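# Feed timber through roller machine, then stop it

## Task

Get the length of timber carried all the way through the powered roller feed, and leave the feed switched off at the end. Pressing the green button sets the rollers running and they keep going until the red button is pressed; a blue lamp on the machine lights once the timber is almost through and then stays lit.

## Robot and tools

Robots: three identical i2rt Big YAM arms, arm1, arm2 and arm3. Each has six joints, a five-finger right hand and a camera on the wrist. Their feet (base_link, scene frame, metres): arm1 at (-0.212, +0.611, +0.781), arm2 at (+1.141, -2.060, +0.782), arm3 at (+1.371, +0.625, +0.830); each foot faces along its own +x. The hand reaches roughly 1.07 m from the joint1 axis. Fixed room cameras: cam_button, cam_end, cam_infeed, cam_line, cam_mouth, cam_over, cam_side; wrist cameras: arm1_cam_wrist, arm2_cam_wrist, arm3_cam_wrist.

Frames: every pose is in one scene frame with its origin on the floor and +z up. The hand point sits 0.045 m in front of the palm; in its own axes +z runs along straight fingers, +y points out of the palm, +x runs across the palm away from the thumb. A bracket on the little-finger side of the wrist sticks out and can strike things.

move: one action. Keys are arm1, arm2, arm3 (one object per robot; an omitted robot gets nothing new) plus cameras (list of names, or ["all"], or [] for none). Inside a robot's object:
- joints: absolute targets by name. joint1_rad -2.879..2.879 (turn about the foot, positive counter-clockwise from above), joint2_rad 0..3.141 (shoulder), joint3_rad 0..3.019 (elbow), joint4_rad -1.692..1.57 (hand pitch, positive lifts fingers), joint5_rad -1.57..1.57 (sideways, positive to the arm's right), joint6_rad -2.094..2.094 (roll, positive clockwise seen from behind). Hand keys hand_little, hand_ring, hand_middle, hand_index, hand_thumb_bend run -1 (curled) to +1 (straight); hand_thumb_turn -1 (opposite the fingers) to +1 (beside palm). hand_force_limit -1..1 is a setting, about 0 to 10 N at the fingertip (15 N for thumb motors). hand_speed -0.96..1 is a setting; full speed from +0.48 up. Scenes start at force limit 0 and speed -0.8.
- target: one absolute hand pose [x, y, z, qw, qx, qy, qz], metres and unit quaternion in the scene frame, reached along a straight line from the current hand_target. When target is used, joints may hold only the hand keys.
- speed: top path speed, 0.002..0.5 m/s (default 0.25), only with target; rotation capped at twice that in rad/s.
- min_time_s: 0.1..8 s, the shortest duration of that robot's arm joint motions.
All motions begin together; all hand paths of one action finish together, paced by the slowest, and last 0.5 to 10 s. Paths ignore obstacles and other arms. Hands lag, wander and can overshoot speed near full stretch, often ending a centimetre or more off. An unknown key invalidates the call; an out-of-range value gets it refused, and then later move, wait and finished_scene calls in that reply are skipped. A move with no action returns the full state and all images.

wait: seconds 0..10, optional cameras; nothing new is commanded.
zoom_image: camera name plus region [x0, y0, x1, y1] in pixels of that camera's newest image, at most 504 by 504.
show_instructions: no arguments; shows reference pages.
finished_scene: scene number; ends the scene irreversibly, so the feed must already be stopped and the timber through.

Reading results: the line "move" names each arm sent a motion with done or its worst status. joint_status and hand_status tell how each motion ended: off_target (resting away, maybe still pushing), time_out (joints keep a nearby target and push on; on_its_own lists them; send the reported position to relax), not_followed (a safety check held the command, e.g. "joint command not followed" or "pose unreachable"; it may keep trying). Robots under "as last shown" were not commanded and repeat old values. hand is the measured hand pose, hand_target the pose the drive holds. hand_stopped_by gives six words for little, ring, middle, index, thumb_bend, thumb_turn: moving, target, force, stalled or fault. The *_load_n numbers are fingertip forces in N, positive when pushed open. Joint velocities are rad/s, "within noise" when still; joint torques include the arm's weight. A MOTOR HOT line warns of heating; an OVER-TEMPERATURE FAULT drops that arm for 30 to 60 s.

Fingers: a motor moves only when its target changes by 0.002 or more, stops at the target or when its load hits hand_force_limit, then locks. Close slowly (hand_speed -0.94 or lower) for a gentle grip. To press buttons a straight or curled finger, or the fingertips, can be used; the hand keeps pushing when it meets something, so approach in short steps.

Avoid: arms pressing or gripping each other (scene ends), hitting the machine or fixed objects hard, knocking the timber out of the work area or letting it fall, shoving very hard, overloading fingers, and holding arms stretched or pushing against unreachable poses, which heats motors. Watch the blue lamp and the timber in cam_infeed, cam_mouth, cam_end and cam_line, then press red.

Each tool is called after ">>>" as name(argument=value, ...) on one line, values as JSON.

Reference images:

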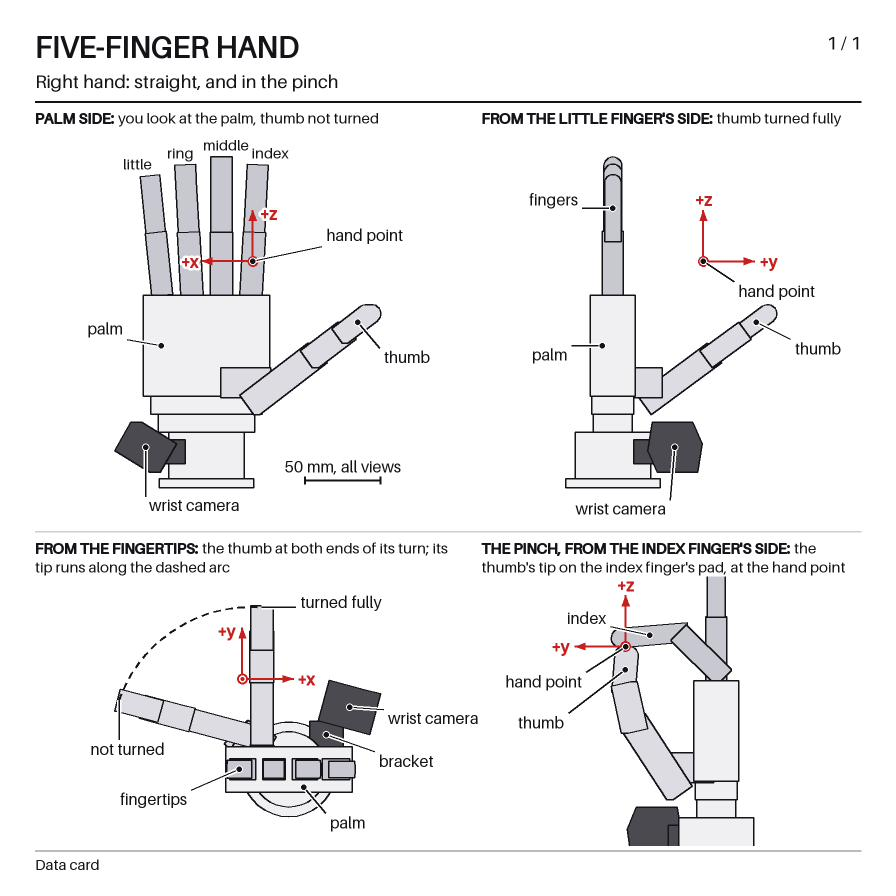

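## Session

>>> move()

Scene clock: 0.00 s.
Joint torques (N m): no reading
Heat: arm1: hottest joint3_rad 29 °C; arm2: hottest joint2_rad 31 °C; arm3: hottest joint1_rad 28 °C.
Joint velocities: within noise
arm1.joint_positions: joint1_rad=+0.291 joint2_rad=+0.635 joint3_rad=+1.450 joint4_rad=-1.573 joint5_rad=-0.289 joint6_rad=-1.280 hand_little=+1.000 hand_ring=+1.000 hand_middle=+1.000 hand_index=+1.000 hand_thumb_turn=+1.000 hand_thumb_bend=+1.000 hand_force_limit=+0.000 hand_speed=-0.800
arm1.joint_status: not commanded
arm1.hand_stopped_by: target,target,target,target,target,target
arm1.little_load_n: 0.0
arm1.ring_load_n: 0.0
arm1.middle_load_n: 0.0
arm1.index_load_n: 0.0
arm1.thumb_bend_load_n: 0.0
arm1.thumb_turn_load_n: 0.0
arm1.hand: x=-0.1396 y=+0.4392 z=+1.2467 quat_wxyz=(+0.064, +0.697, -0.588, +0.406) (m; scene frame)
arm1.hand_target: x=-0.1399 y=+0.4402 z=+1.2545 quat_wxyz=(+0.069, +0.695, -0.584, +0.414) (m; scene frame)
arm1.hand_status: not commanded
arm2.joint_positions: joint1_rad=+0.275 joint2_rad=+0.649 joint3_rad=+1.351 joint4_rad=-1.415 joint5_rad=+0.290 joint6_rad=-0.906 hand_little=+1.000 hand_ring=+1.000 hand_middle=+1.000 hand_index=+1.000 hand_thumb_turn=+1.000 hand_thumb_bend=+1.000 hand_force_limit=+0.000 hand_speed=-0.800
arm2.joint_status: not commanded
arm2.hand_stopped_by: target,target,target,target,target,target
arm2.little_load_n: -0.5
arm2.ring_load_n: 0.0
arm2.middle_load_n: 0.0
arm2.index_load_n: 0.0
arm2.thumb_bend_load_n: 0.0
arm2.thumb_turn_load_n: 0.0
arm2.hand: x=+1.1103 y=-1.8410 z=+1.2305 quat_wxyz=(-0.377, +0.719, +0.545, +0.208) (m; scene frame)
arm2.hand_target: x=+1.1101 y=-1.8407 z=+1.2419 quat_wxyz=(-0.390, +0.716, +0.540, +0.209) (m; scene frame)
arm2.hand_status: not commanded
arm3.joint_positions: joint1_rad=+0.003 joint2_rad=+0.511 joint3_rad=+1.322 joint4_rad=-1.333 joint5_rad=+0.219 joint6_rad=-1.234 hand_little=+1.000 hand_ring=+1.000 hand_middle=+1.000 hand_index=+1.000 hand_thumb_turn=+1.000 hand_thumb_bend=+1.000 hand_force_limit=+0.000 hand_speed=-0.800
arm3.joint_status: not commanded
arm3.hand_stopped_by: target,target,target,target,target,target
arm3.little_load_n: 0.0
arm3.ring_load_n: 0.0
arm3.middle_load_n: 0.0
arm3.index_load_n: 0.0
arm3.thumb_bend_load_n: 0.0
arm3.thumb_turn_load_n: 0.0
arm3.hand: x=+1.2711 y=+0.4526 z=+1.3147 quat_wxyz=(+0.384, +0.423, -0.749, +0.336) (m; scene frame)
arm3.hand_target: x=+1.2713 y=+0.4542 z=+1.3237 quat_wxyz=(+0.389, +0.419, -0.745, +0.344) (m; scene frame)
arm3.hand_status: not commanded
pictures: arm1_cam_wrist, arm2_cam_wrist, arm3_cam_wrist, cam_button, cam_end, cam_infeed, cam_line, cam_mouth, cam_over, cam_side

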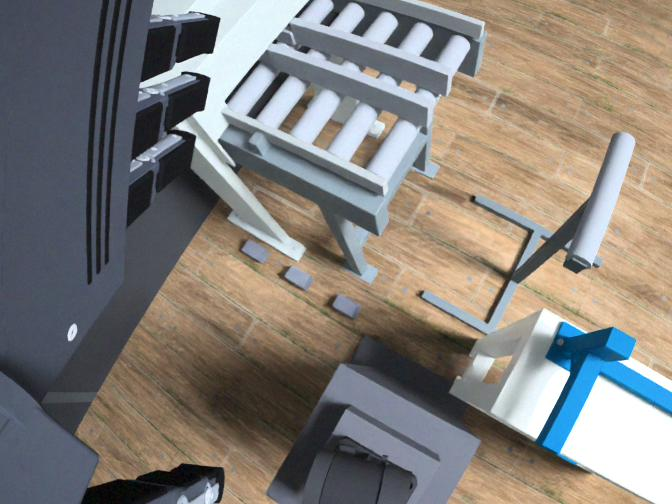

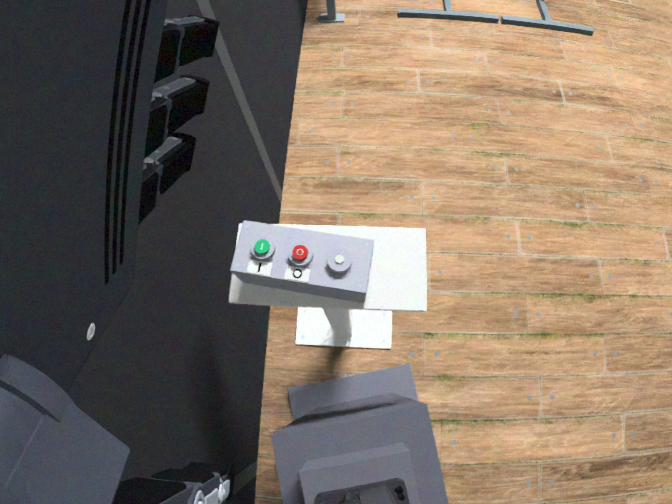

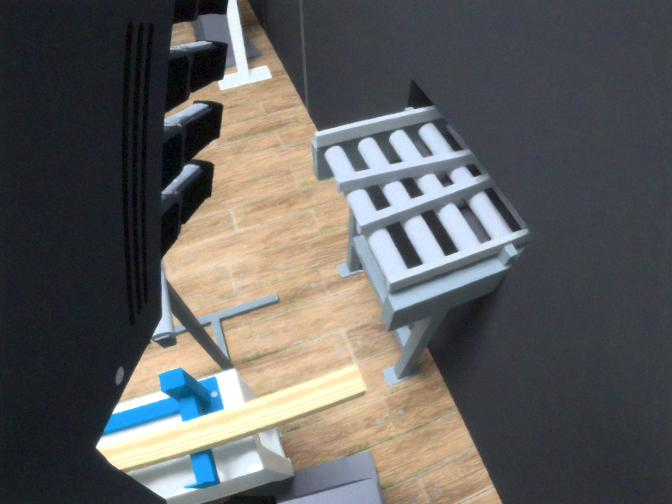

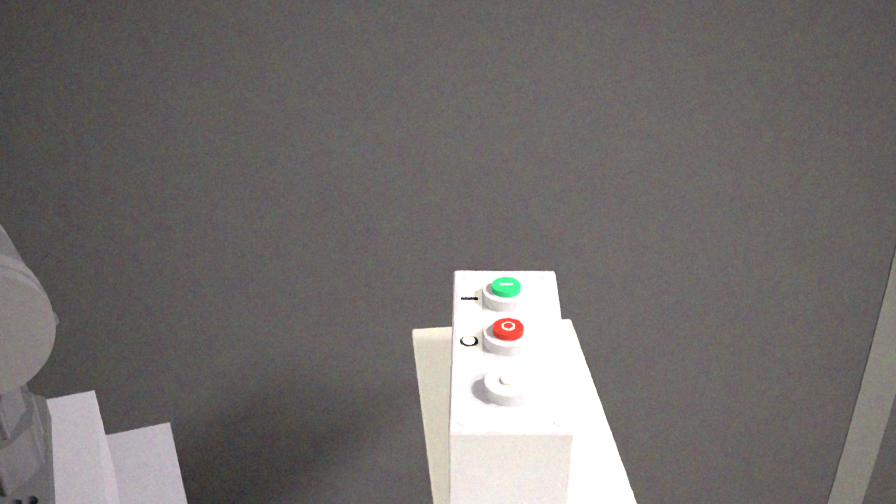

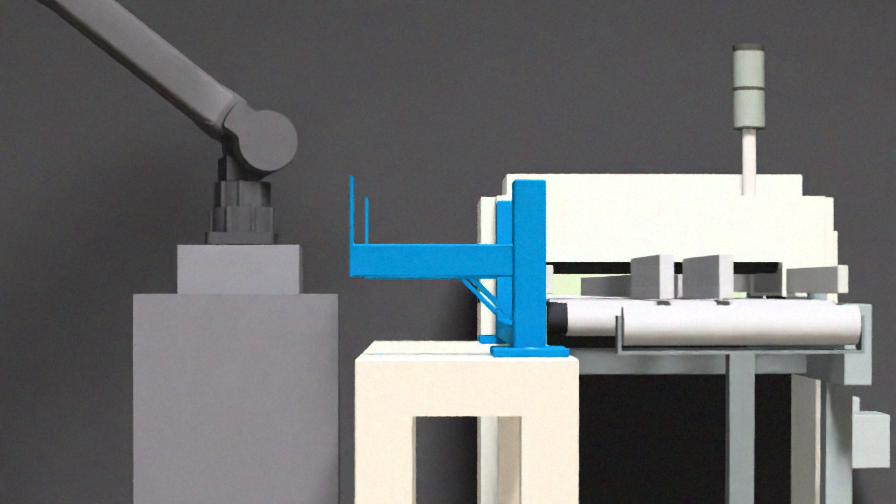

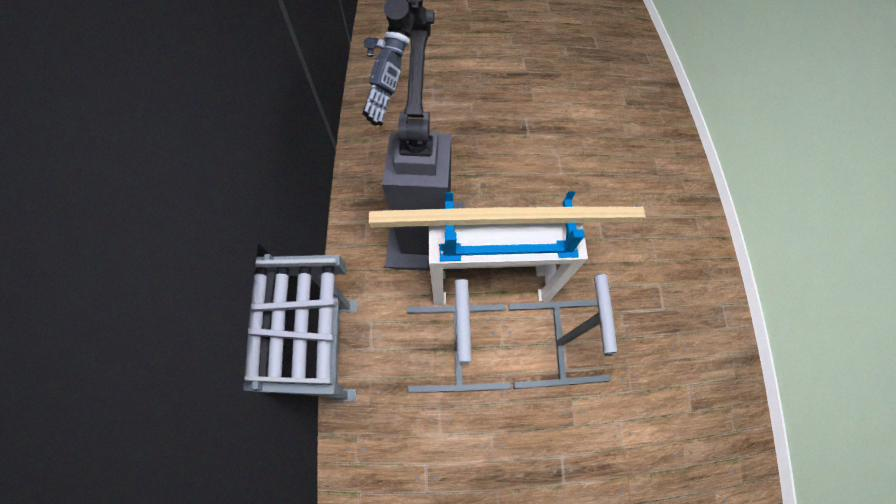

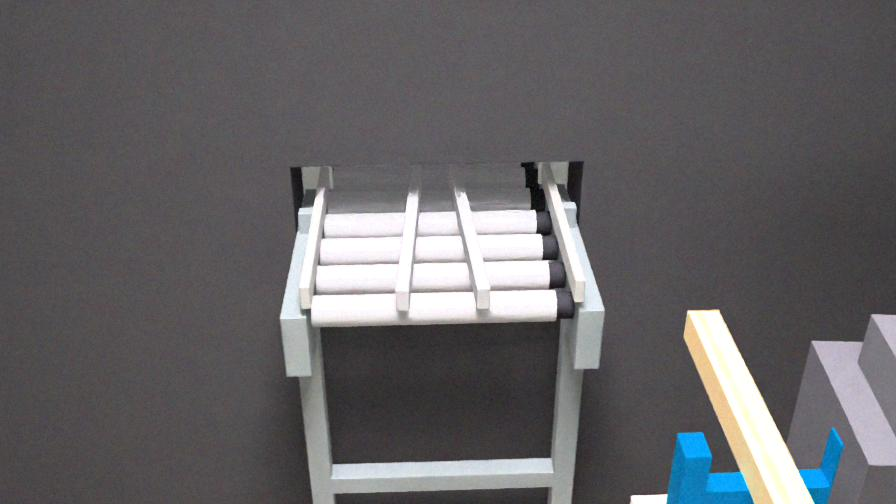

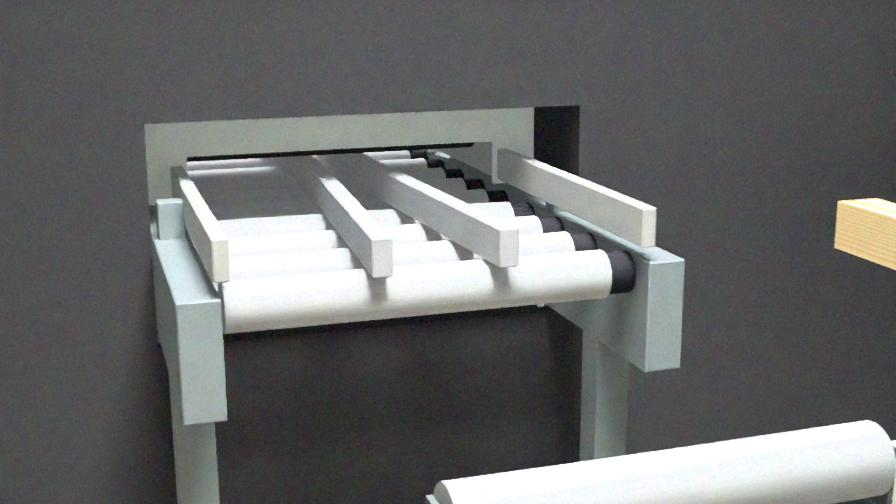

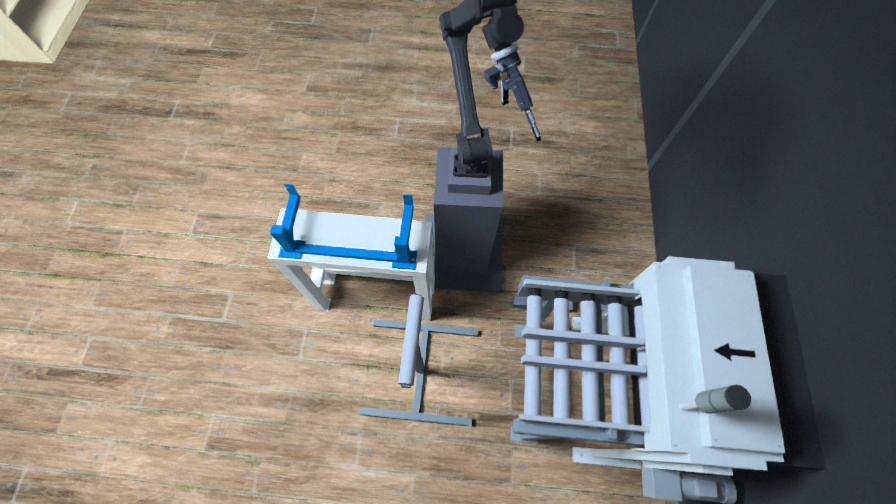

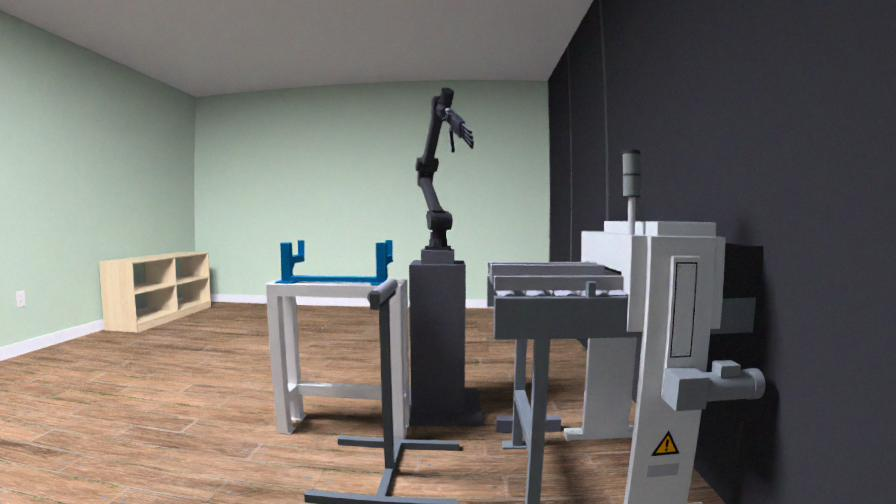

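>>> zoom_image(camera="cam_line", region=[270, 140, 620, 340])

>>> zoom_image(camera="cam_mouth", region=[130, 80, 634, 364])

>>> zoom_image(camera="cam_infeed", region=[230, 180, 680, 430])

>>> zoom_image(camera="cam_over", region=[260, 170, 764, 454])

>>> zoom_image(camera="cam_end", region=[340, 170, 896, 484])

>>> zoom_image(camera="cam_button", region=[400, 250, 640, 450])

Scaled by 1.440 from the camera's 896x504 image, which has a finer 1280x720 frame.

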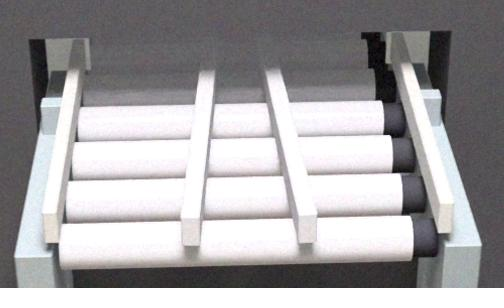

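Scaled by 1.000.

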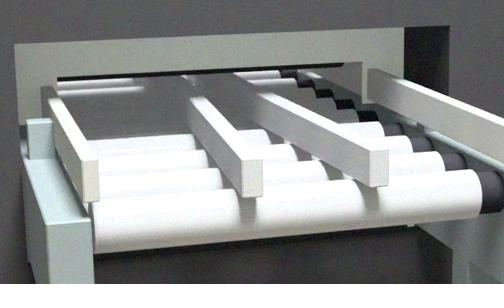

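Scaled by 1.120 from the camera's 896x504 image, which has a finer 1280x720 frame.

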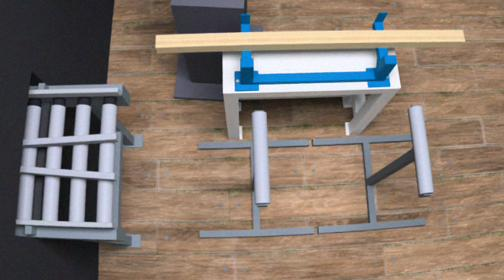

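Scaled by 1.000.

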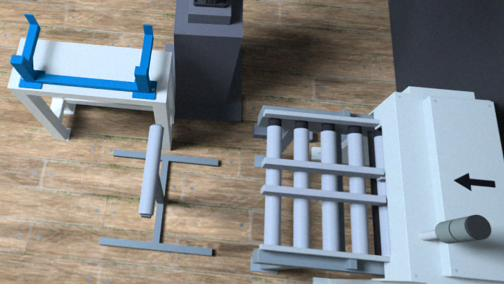

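Region (340, 170, 896, 484) is 556x314 pixels. A region can be at most 504 by 504 pixels.

Scaled by 2.100 from the camera's 896x504 image, which has a finer 1280x720 frame.

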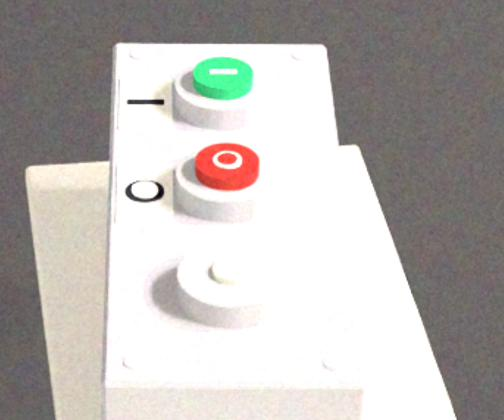

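>>> zoom_image(camera="cam_end", region=[470, 160, 896, 400])

>>> zoom_image(camera="cam_side", region=[240, 190, 740, 470])

>>> zoom_image(camera="arm3_cam_wrist", region=[300, 70, 560, 330])

>>> zoom_image(camera="cam_line", region=[600, 280, 896, 504])

Scaled by 1.183 from the camera's 896x504 image, which has a finer 1280x720 frame.

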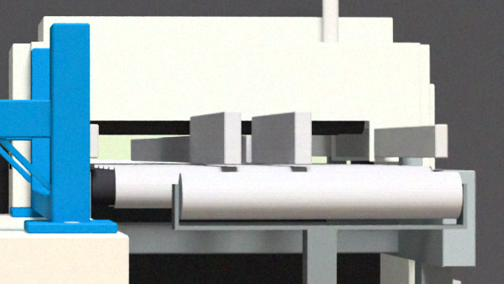

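Scaled by 1.008 from the camera's 896x504 image, which has a finer 1280x720 frame.

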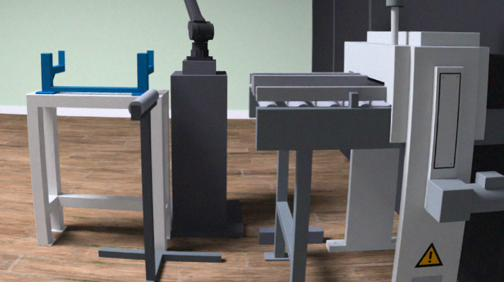

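Scaled by 1.938 from the camera's 672x504 image, which has a finer 960x720 frame.

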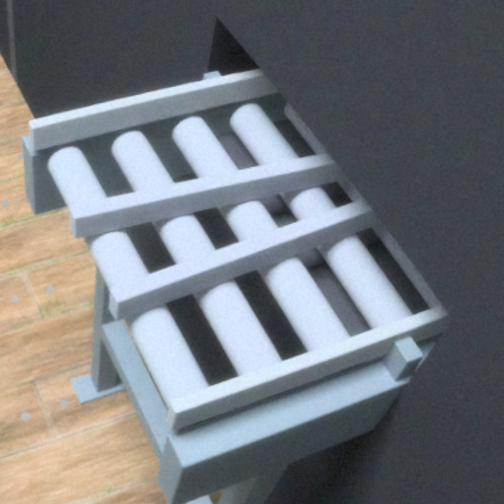

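Scaled by 1.703 from the camera's 896x504 image, which has a finer 1280x720 frame.

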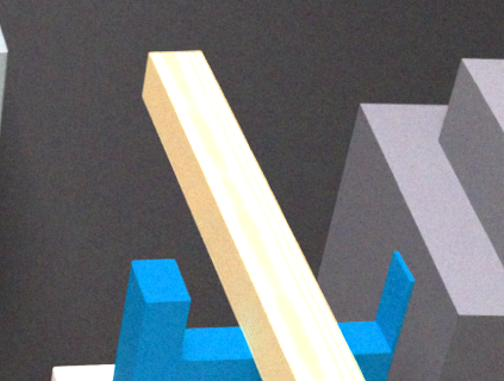

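>>> zoom_image(camera="cam_infeed", region=[350, 180, 510, 270])

>>> zoom_image(camera="cam_infeed", region=[500, 180, 660, 270])

>>> zoom_image(camera="arm3_cam_wrist", region=[90, 330, 390, 504])

>>> zoom_image(camera="cam_infeed", region=[400, 260, 640, 400])

>>> zoom_image(camera="cam_mouth", region=[420, 180, 896, 504])

Scaled by 3.150 from the camera's 896x504 image, which has a finer 1280x720 frame.

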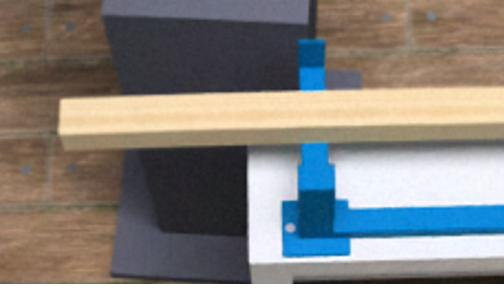

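Scaled by 3.150 from the camera's 896x504 image, which has a finer 1280x720 frame.

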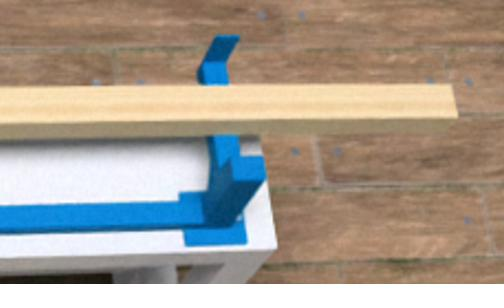

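Scaled by 1.680 from the camera's 672x504 image, which has a finer 960x720 frame.

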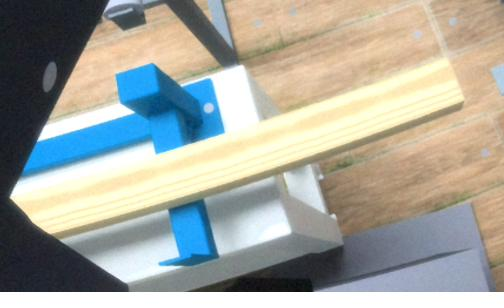

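Scaled by 2.100 from the camera's 896x504 image, which has a finer 1280x720 frame.

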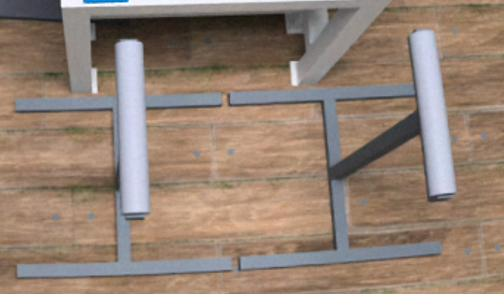

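Scaled by 1.059 from the camera's 896x504 image, which has a finer 1280x720 frame.

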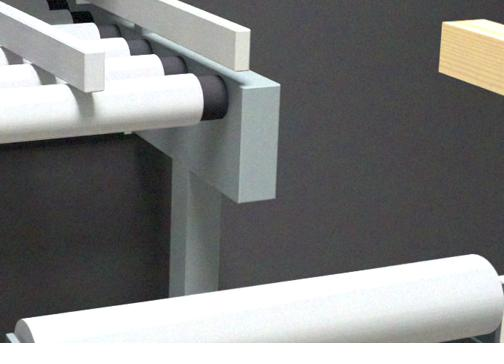

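>>> move(arm3={"target": [1.74, 0.36, 0.92, 0, 0, 1, 0], "speed": 0.25, "joints": {"hand_thumb_turn": -1, "hand_speed": 0.0}}, arm2={"target": [0.955, -1.74, 0.93, 0, 1, 0, 0], "speed": 0.25, "joints": {"hand_little": -1, "hand_ring": -1, "hand_middle": -1, "hand_speed": 0.0}}, cameras=["arm3_cam_wrist", "arm2_cam_wrist", "cam_button", "cam_infeed", "cam_mouth"])

Scene clock: 316.60 s.
Joint torques (N m): arm1=[-0.62 3.6 10.7 2.1 -0.04 -0.11] | arm2=[-0.85 -7.77 9.21 0.87 -0.17 0.05] | arm3=[-0.67 -11.34 8.14 0.46 -0.13 0.12]
Heat: arm1: hottest joint3_rad 41 °C; arm2: hottest joint3_rad 43 °C; arm3: hottest joint3_rad 37 °C.
move: arm2 done; arm3 off_target
Joint velocities: within noise
arm1: as last shown
arm2.joint_positions: joint1_rad=+0.144 joint2_rad=+1.443 joint3_rad=+1.178 joint4_rad=-1.323 joint5_rad=+0.001 joint6_rad=+0.378 hand_little=-1.000 hand_ring=-1.000 hand_middle=-1.000 hand_index=+1.000 hand_thumb_turn=+1.000 hand_thumb_bend=+1.000 hand_force_limit=+0.000 hand_speed=+0.000
arm2.joint_status: all done
arm2.hand_stopped_by: target,target,target,target,target,target
arm2.little_load_n: 0.0
arm2.ring_load_n: 0.0
arm2.middle_load_n: 0.0
arm2.index_load_n: -0.5
arm2.thumb_bend_load_n: 0.0
arm2.thumb_turn_load_n: 0.0
arm2.hand: x=+0.9566 y=-1.7464 z=+0.9277 quat_wxyz=(+0.010, +1.000, +0.008, +0.006) (m; scene frame)
arm2.hand_target: x=+0.9550 y=-1.7400 z=+0.9301 quat_wxyz=(+0.000, +1.000, +0.000, +0.000) (m; scene frame)
arm2.hand_status: done (0.007 m and 1.6 deg from the pose sent, 0.353 m and 88.0 deg at the start)
arm3.joint_positions: joint1_rad=+0.881 joint2_rad=+1.630 joint3_rad=+1.218 joint4_rad=-1.194 joint5_rad=-0.008 joint6_rad=+0.791 hand_little=+1.000 hand_ring=+1.000 hand_middle=+1.000 hand_index=+1.000 hand_thumb_turn=-1.000 hand_thumb_bend=+1.000 hand_force_limit=+0.000 hand_speed=+0.000
arm3.joint_status: all done
arm3.hand_stopped_by: target,target,target,target,target,target
arm3.little_load_n: 0.0
arm3.ring_load_n: 0.0
arm3.middle_load_n: 0.5
arm3.index_load_n: 0.0
arm3.thumb_bend_load_n: 0.0
arm3.thumb_turn_load_n: 0.0
arm3.hand: x=+1.7255 y=+0.3694 z=+0.9131 quat_wxyz=(+0.014, +0.001, -1.000, -0.013) (m; scene frame)
arm3.hand_target: x=+1.7396 y=+0.3603 z=+0.9204 quat_wxyz=(+0.000, +0.000, -1.000, +0.000) (m; scene frame)
arm3.hand_status: off_target (0.019 m and 2.1 deg from the pose sent, 0.620 m and 82.9 deg at the start)
pictures: arm2_cam_wrist, arm3_cam_wrist, cam_button, cam_infeed, cam_mouth
camera_calibration:
arm2_cam_wrist: T_world_to_cam=[[0.303151, -0.951834, 0.0459466, -1.99603], [-0.83768, -0.243187, 0.489033, -0.0764364], [-0.454305, -0.186739, -0.871054, 1.04102], [0, 0, 0, 1]] pos_world=[1.01401, -1.72408, 1.03588]
arm3_cam_wrist: T_world_to_cam=[[-0.229559, 0.972833, 0.0299644, 0.0134121], [0.867123, 0.190438, 0.460251, -1.97976], [0.442041, 0.131638, -0.887283, 0.114217], [0, 0, 0, 1]] pos_world=[1.66929, 0.348939, 1.01213]

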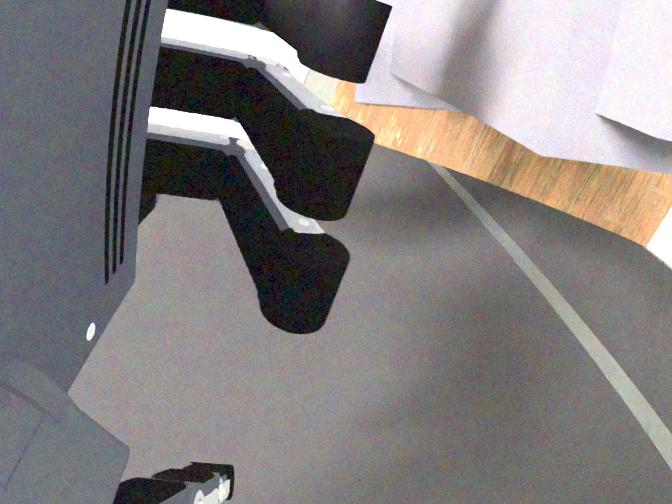

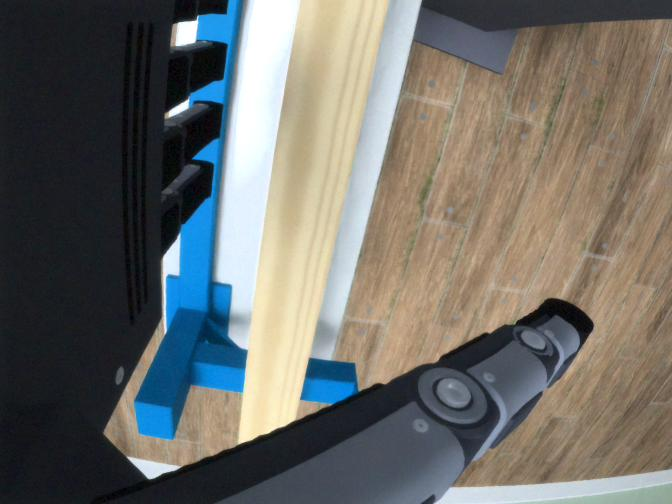

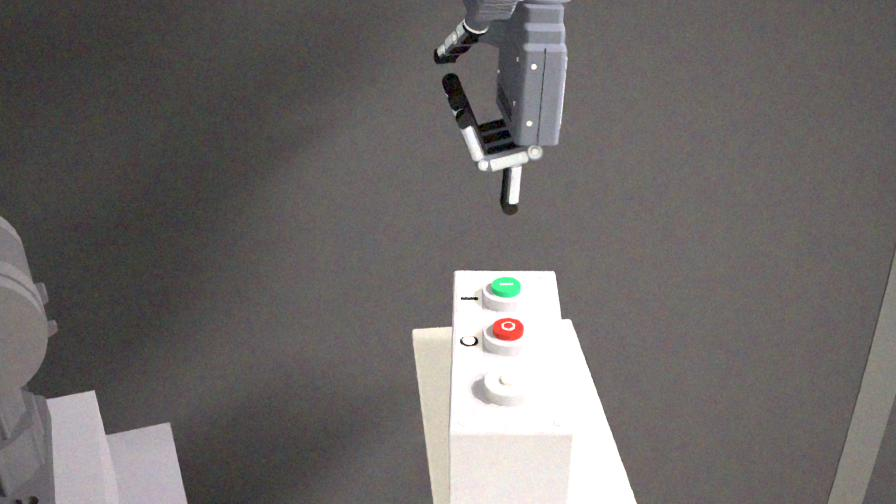

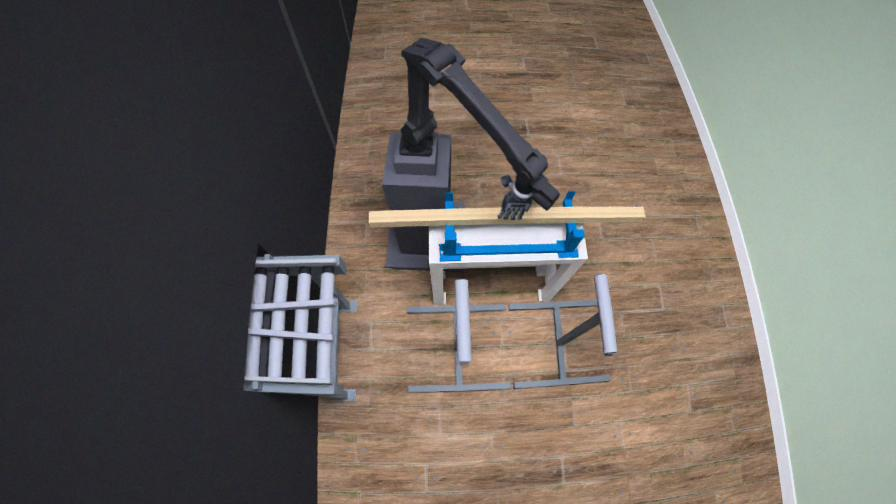

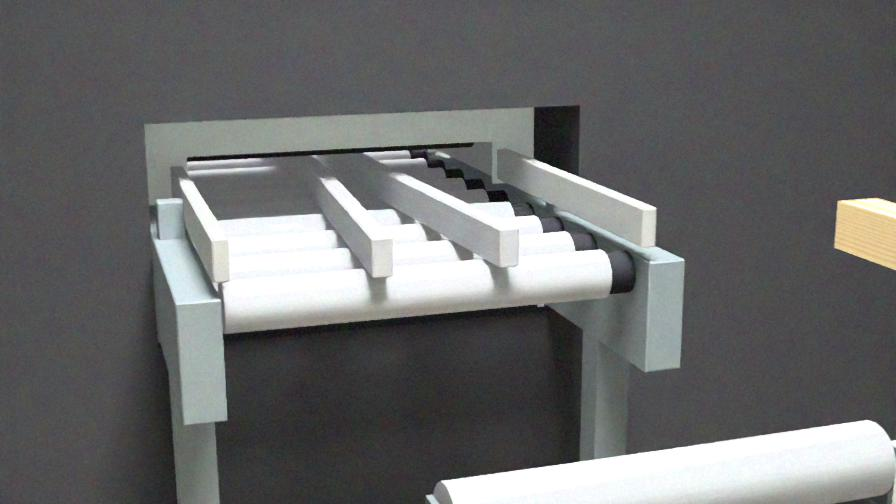

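>>> move(arm3={"target": [1.75, 0.355, 0.805, 0, 0, 1, 0], "speed": 0.15}, arm2={"target": [0.957, -1.738, 0.875, 0, 1, 0, 0], "speed": 0.15}, cameras=["arm3_cam_wrist", "cam_button", "cam_mouth", "cam_infeed"])

>>> zoom_image(camera="cam_button", region=[420, 100, 640, 400])

>>> zoom_image(camera="cam_infeed", region=[420, 150, 620, 270])

Scene clock: 369.93 s.
Joint torques (N m): arm1=[-0.44 3.72 10.71 2.1 -0.03 -0.11] | arm2=[-1.03 -7.36 8.62 0.9 -0.16 0.02] | arm3=[-0.56 -12.28 5.05 0.64 -0.12 0.14]
Heat: arm1: hottest joint3_rad 41 °C; arm2: hottest joint3_rad 42 °C; arm3: hottest joint3_rad 37 °C.
move: arm2 done; arm3 done
Joint velocities: within noise
arm1: as last shown
arm2.joint_positions: joint1_rad=+0.141 joint2_rad=+1.486 joint3_rad=+1.083 joint4_rad=-1.175 joint5_rad=+0.001 joint6_rad=+0.378 hand_little=-1.000 hand_ring=-1.000 hand_middle=-1.000 hand_index=+1.000 hand_thumb_turn=+1.000 hand_thumb_bend=+1.000 hand_force_limit=+0.000 hand_speed=+0.000
arm2.joint_status: not commanded
arm2.hand_stopped_by: target,target,target,target,target,target
arm2.little_load_n: 0.0
arm2.ring_load_n: 0.0
arm2.middle_load_n: 0.5
arm2.index_load_n: 0.0
arm2.thumb_bend_load_n: 0.0
arm2.thumb_turn_load_n: 0.0
arm2.hand: x=+0.9572 y=-1.7441 z=+0.8761 quat_wxyz=(+0.005, +1.000, +0.006, +0.004) (m; scene frame)
arm2.hand_target: x=+0.9570 y=-1.7380 z=+0.8751 quat_wxyz=(+0.000, +1.000, +0.000, +0.000) (m; scene frame)
arm2.hand_status: done (0.006 m and 1.0 deg from the pose sent, 0.053 m and 1.6 deg at the start)
arm3.joint_positions: joint1_rad=+0.890 joint2_rad=+1.803 joint3_rad=+1.148 joint4_rad=-0.913 joint5_rad=-0.008 joint6_rad=+0.801 hand_little=+1.000 hand_ring=+1.000 hand_middle=+1.000 hand_index=+1.000 hand_thumb_turn=-1.000 hand_thumb_bend=+1.000 hand_force_limit=+0.000 hand_speed=+0.000
arm3.joint_status: not commanded
arm3.hand_stopped_by: target,target,target,target,target,target
arm3.little_load_n: 0.0
arm3.ring_load_n: 0.0
arm3.middle_load_n: 0.0
arm3.index_load_n: 0.0
arm3.thumb_bend_load_n: 0.0
arm3.thumb_turn_load_n: 0.0
arm3.hand: x=+1.7462 y=+0.3534 z=+0.8115 quat_wxyz=(+0.000, +0.001, -1.000, +0.001) (m; scene frame)
arm3.hand_target: x=+1.7497 y=+0.3551 z=+0.8050 quat_wxyz=(+0.000, +0.000, -1.000, +0.000) (m; scene frame)
arm3.hand_status: done (0.008 m and 0.1 deg from the pose sent, 0.112 m and 2.1 deg at the start)
pictures: arm3_cam_wrist, cam_button, cam_infeed, cam_mouth
camera_calibration:
arm3_cam_wrist: T_world_to_cam=[[-0.229149, 0.973389, -0.00229987, 0.0621039], [0.854529, 0.202298, 0.478388, -1.94483], [0.466123, 0.107657, -0.878146, -0.024044], [0, 0, 0, 1]] pos_world=[1.68735, 0.335573, 0.909412]

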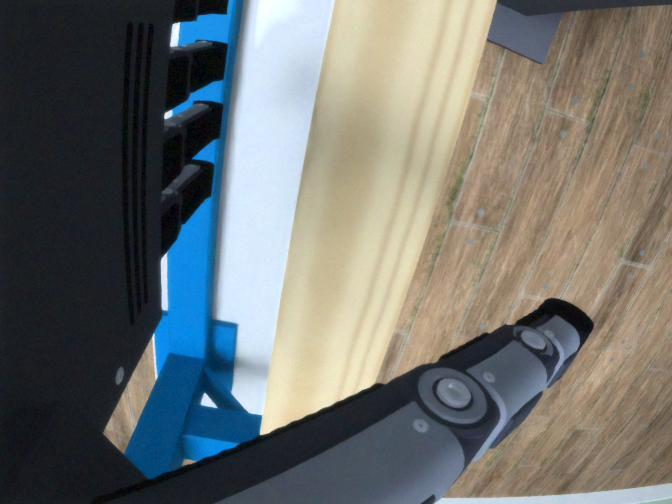

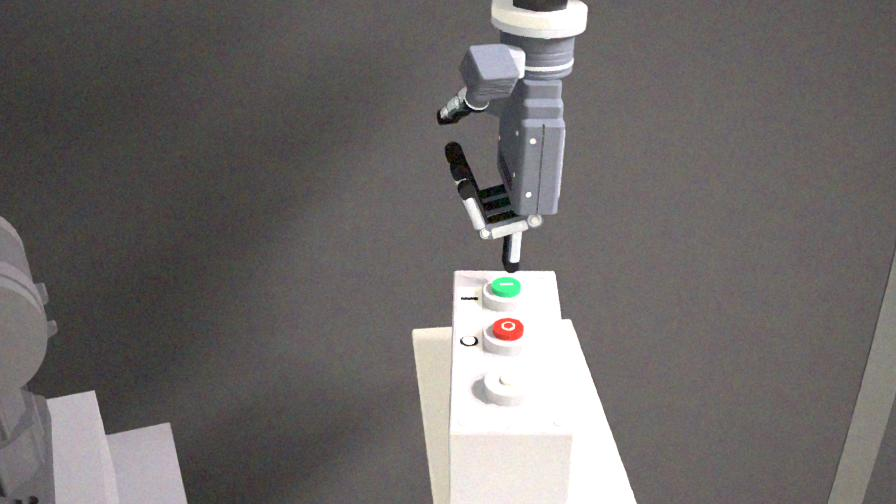

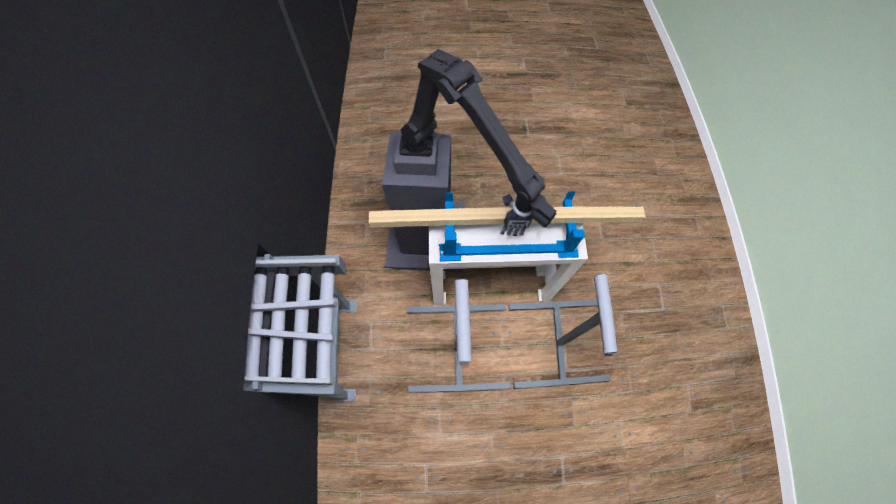

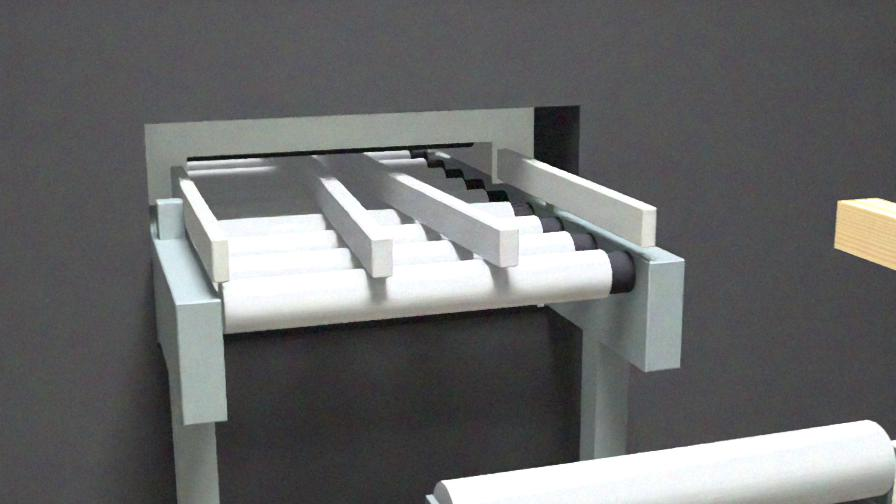

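Scaled by 1.680 from the camera's 896x504 image, which has a finer 1280x720 frame.

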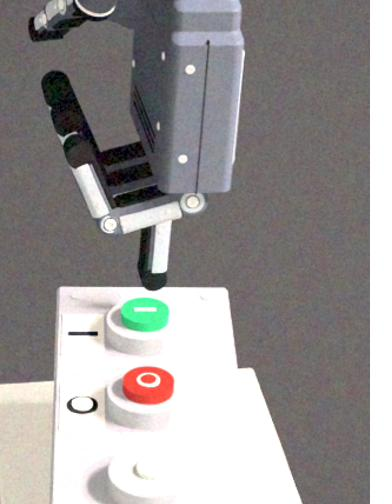

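Scaled by 2.520 from the camera's 896x504 image, which has a finer 1280x720 frame.

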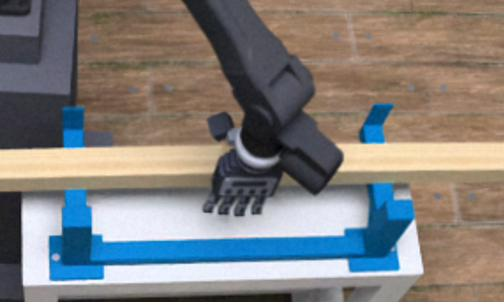

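>>> move(arm3={"target": [1.75, 0.367, 0.746, 0, 0, 1, 0], "speed": 0.1}, arm2={"target": [0.957, -1.742, 0.860, 0, 1, 0, 0], "speed": 0.1}, cameras=["arm3_cam_wrist", "cam_button", "cam_infeed"])

>>> zoom_image(camera="cam_button", region=[420, 180, 640, 400])

>>> zoom_image(camera="cam_infeed", region=[460, 170, 580, 260])

Scene clock: 413.53 s.
Joint torques (N m): arm1=[-0.5 3.49 10.7 2.04 -0.05 -0.11] | arm2=[-0.73 -6.71 7.42 1.5 -0.14 0.05] | arm3=[-0.62 -12.22 4.3 0.62 -0.1 0.11]
Heat: arm1: hottest joint3_rad 42 °C; arm2: hottest joint3_rad 41 °C; arm3: hottest joint3_rad 36 °C.
move: arm2 done; arm3 done
Joint velocities: within noise
arm1: as last shown
arm2.joint_positions: joint1_rad=+0.141 joint2_rad=+1.487 joint3_rad=+1.061 joint4_rad=-1.147 joint5_rad=+0.001 joint6_rad=+0.378 hand_little=-1.000 hand_ring=-1.000 hand_middle=-1.000 hand_index=+1.000 hand_thumb_turn=+1.000 hand_thumb_bend=+1.000 hand_force_limit=+0.000 hand_speed=+0.000
arm2.joint_status: not commanded
arm2.hand_stopped_by: target,target,target,target,target,target
arm2.little_load_n: 0.0
arm2.ring_load_n: 0.0
arm2.middle_load_n: 0.0
arm2.index_load_n: -1.5
arm2.thumb_bend_load_n: 0.0
arm2.thumb_turn_load_n: 0.0
arm2.hand: x=+0.9578 y=-1.7457 z=+0.8681 quat_wxyz=(+0.003, +1.000, +0.006, +0.003) (m; scene frame)
arm2.hand_target: x=+0.9571 y=-1.7423 z=+0.8601 quat_wxyz=(+0.000, +1.000, +0.000, +0.000) (m; scene frame)
arm2.hand_status: done (0.009 m and 0.8 deg from the pose sent, 0.016 m and 1.0 deg at the start)
arm3.joint_positions: joint1_rad=+0.911 joint2_rad=+1.891 joint3_rad=+1.088 joint4_rad=-0.760 joint5_rad=-0.008 joint6_rad=+0.820 hand_little=+1.000 hand_ring=+1.000 hand_middle=+1.000 hand_index=+1.000 hand_thumb_turn=-1.000 hand_thumb_bend=+1.000 hand_force_limit=+0.000 hand_speed=+0.000
arm3.joint_status: not commanded
arm3.hand_stopped_by: target,target,target,target,target,target
arm3.little_load_n: 0.0
arm3.ring_load_n: 0.0
arm3.middle_load_n: 0.0
arm3.index_load_n: -0.5
arm3.thumb_bend_load_n: 0.0
arm3.thumb_turn_load_n: 0.0
arm3.hand: x=+1.7482 y=+0.3645 z=+0.7545 quat_wxyz=(-0.002, +0.002, -1.000, +0.002) (m; scene frame)
arm3.hand_target: x=+1.7498 y=+0.3671 z=+0.7462 quat_wxyz=(+0.000, +0.000, -1.000, +0.000) (m; scene frame)
arm3.hand_status: done (0.009 m and 0.4 deg from the pose sent, 0.067 m and 0.1 deg at the start)
pictures: arm3_cam_wrist, cam_button, cam_infeed
camera_calibration:
arm3_cam_wrist: T_world_to_cam=[[-0.230692, 0.973007, -0.00617872, 0.0574039], [0.852502, 0.205174, 0.480774, -1.92081], [0.469064, 0.105643, -0.876823, -0.0816807], [0, 0, 0, 1]] pos_world=[1.68905, 0.346875, 0.852209]

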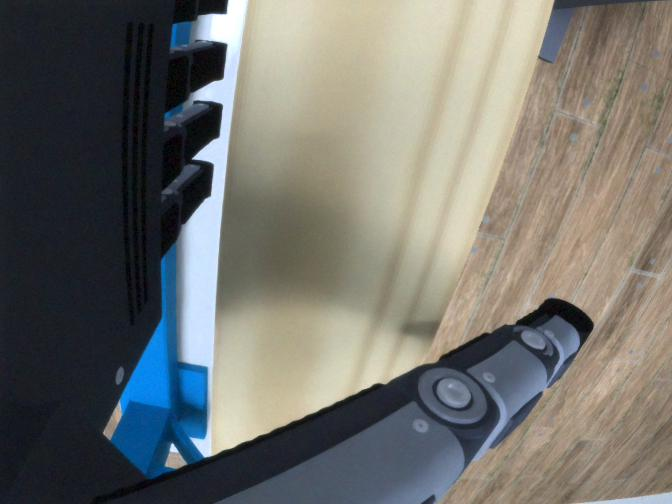

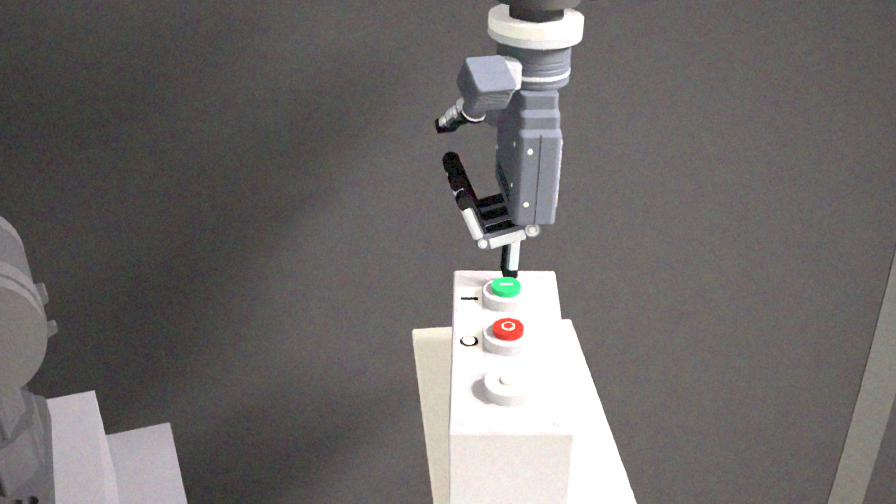

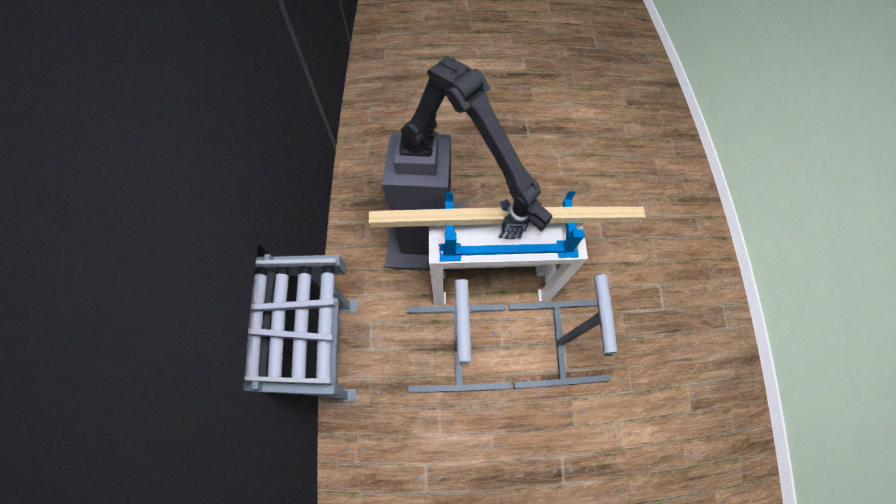

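Scaled by 2.291 from the camera's 896x504 image, which has a finer 1280x720 frame.

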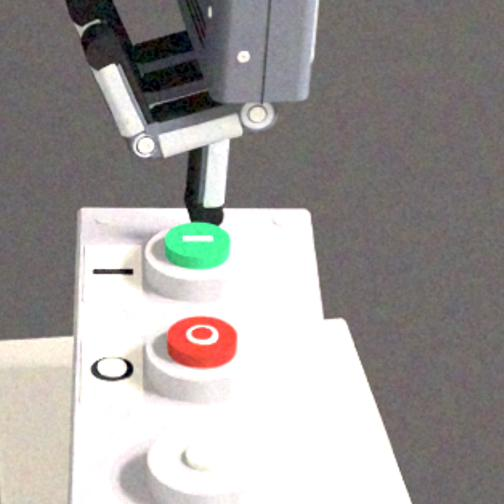

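Scaled by 4.200 from the camera's 896x504 image, which has a finer 1280x720 frame.

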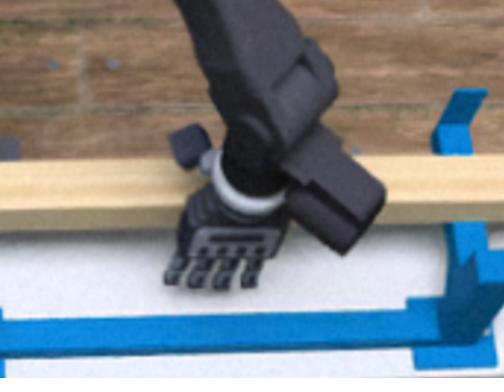

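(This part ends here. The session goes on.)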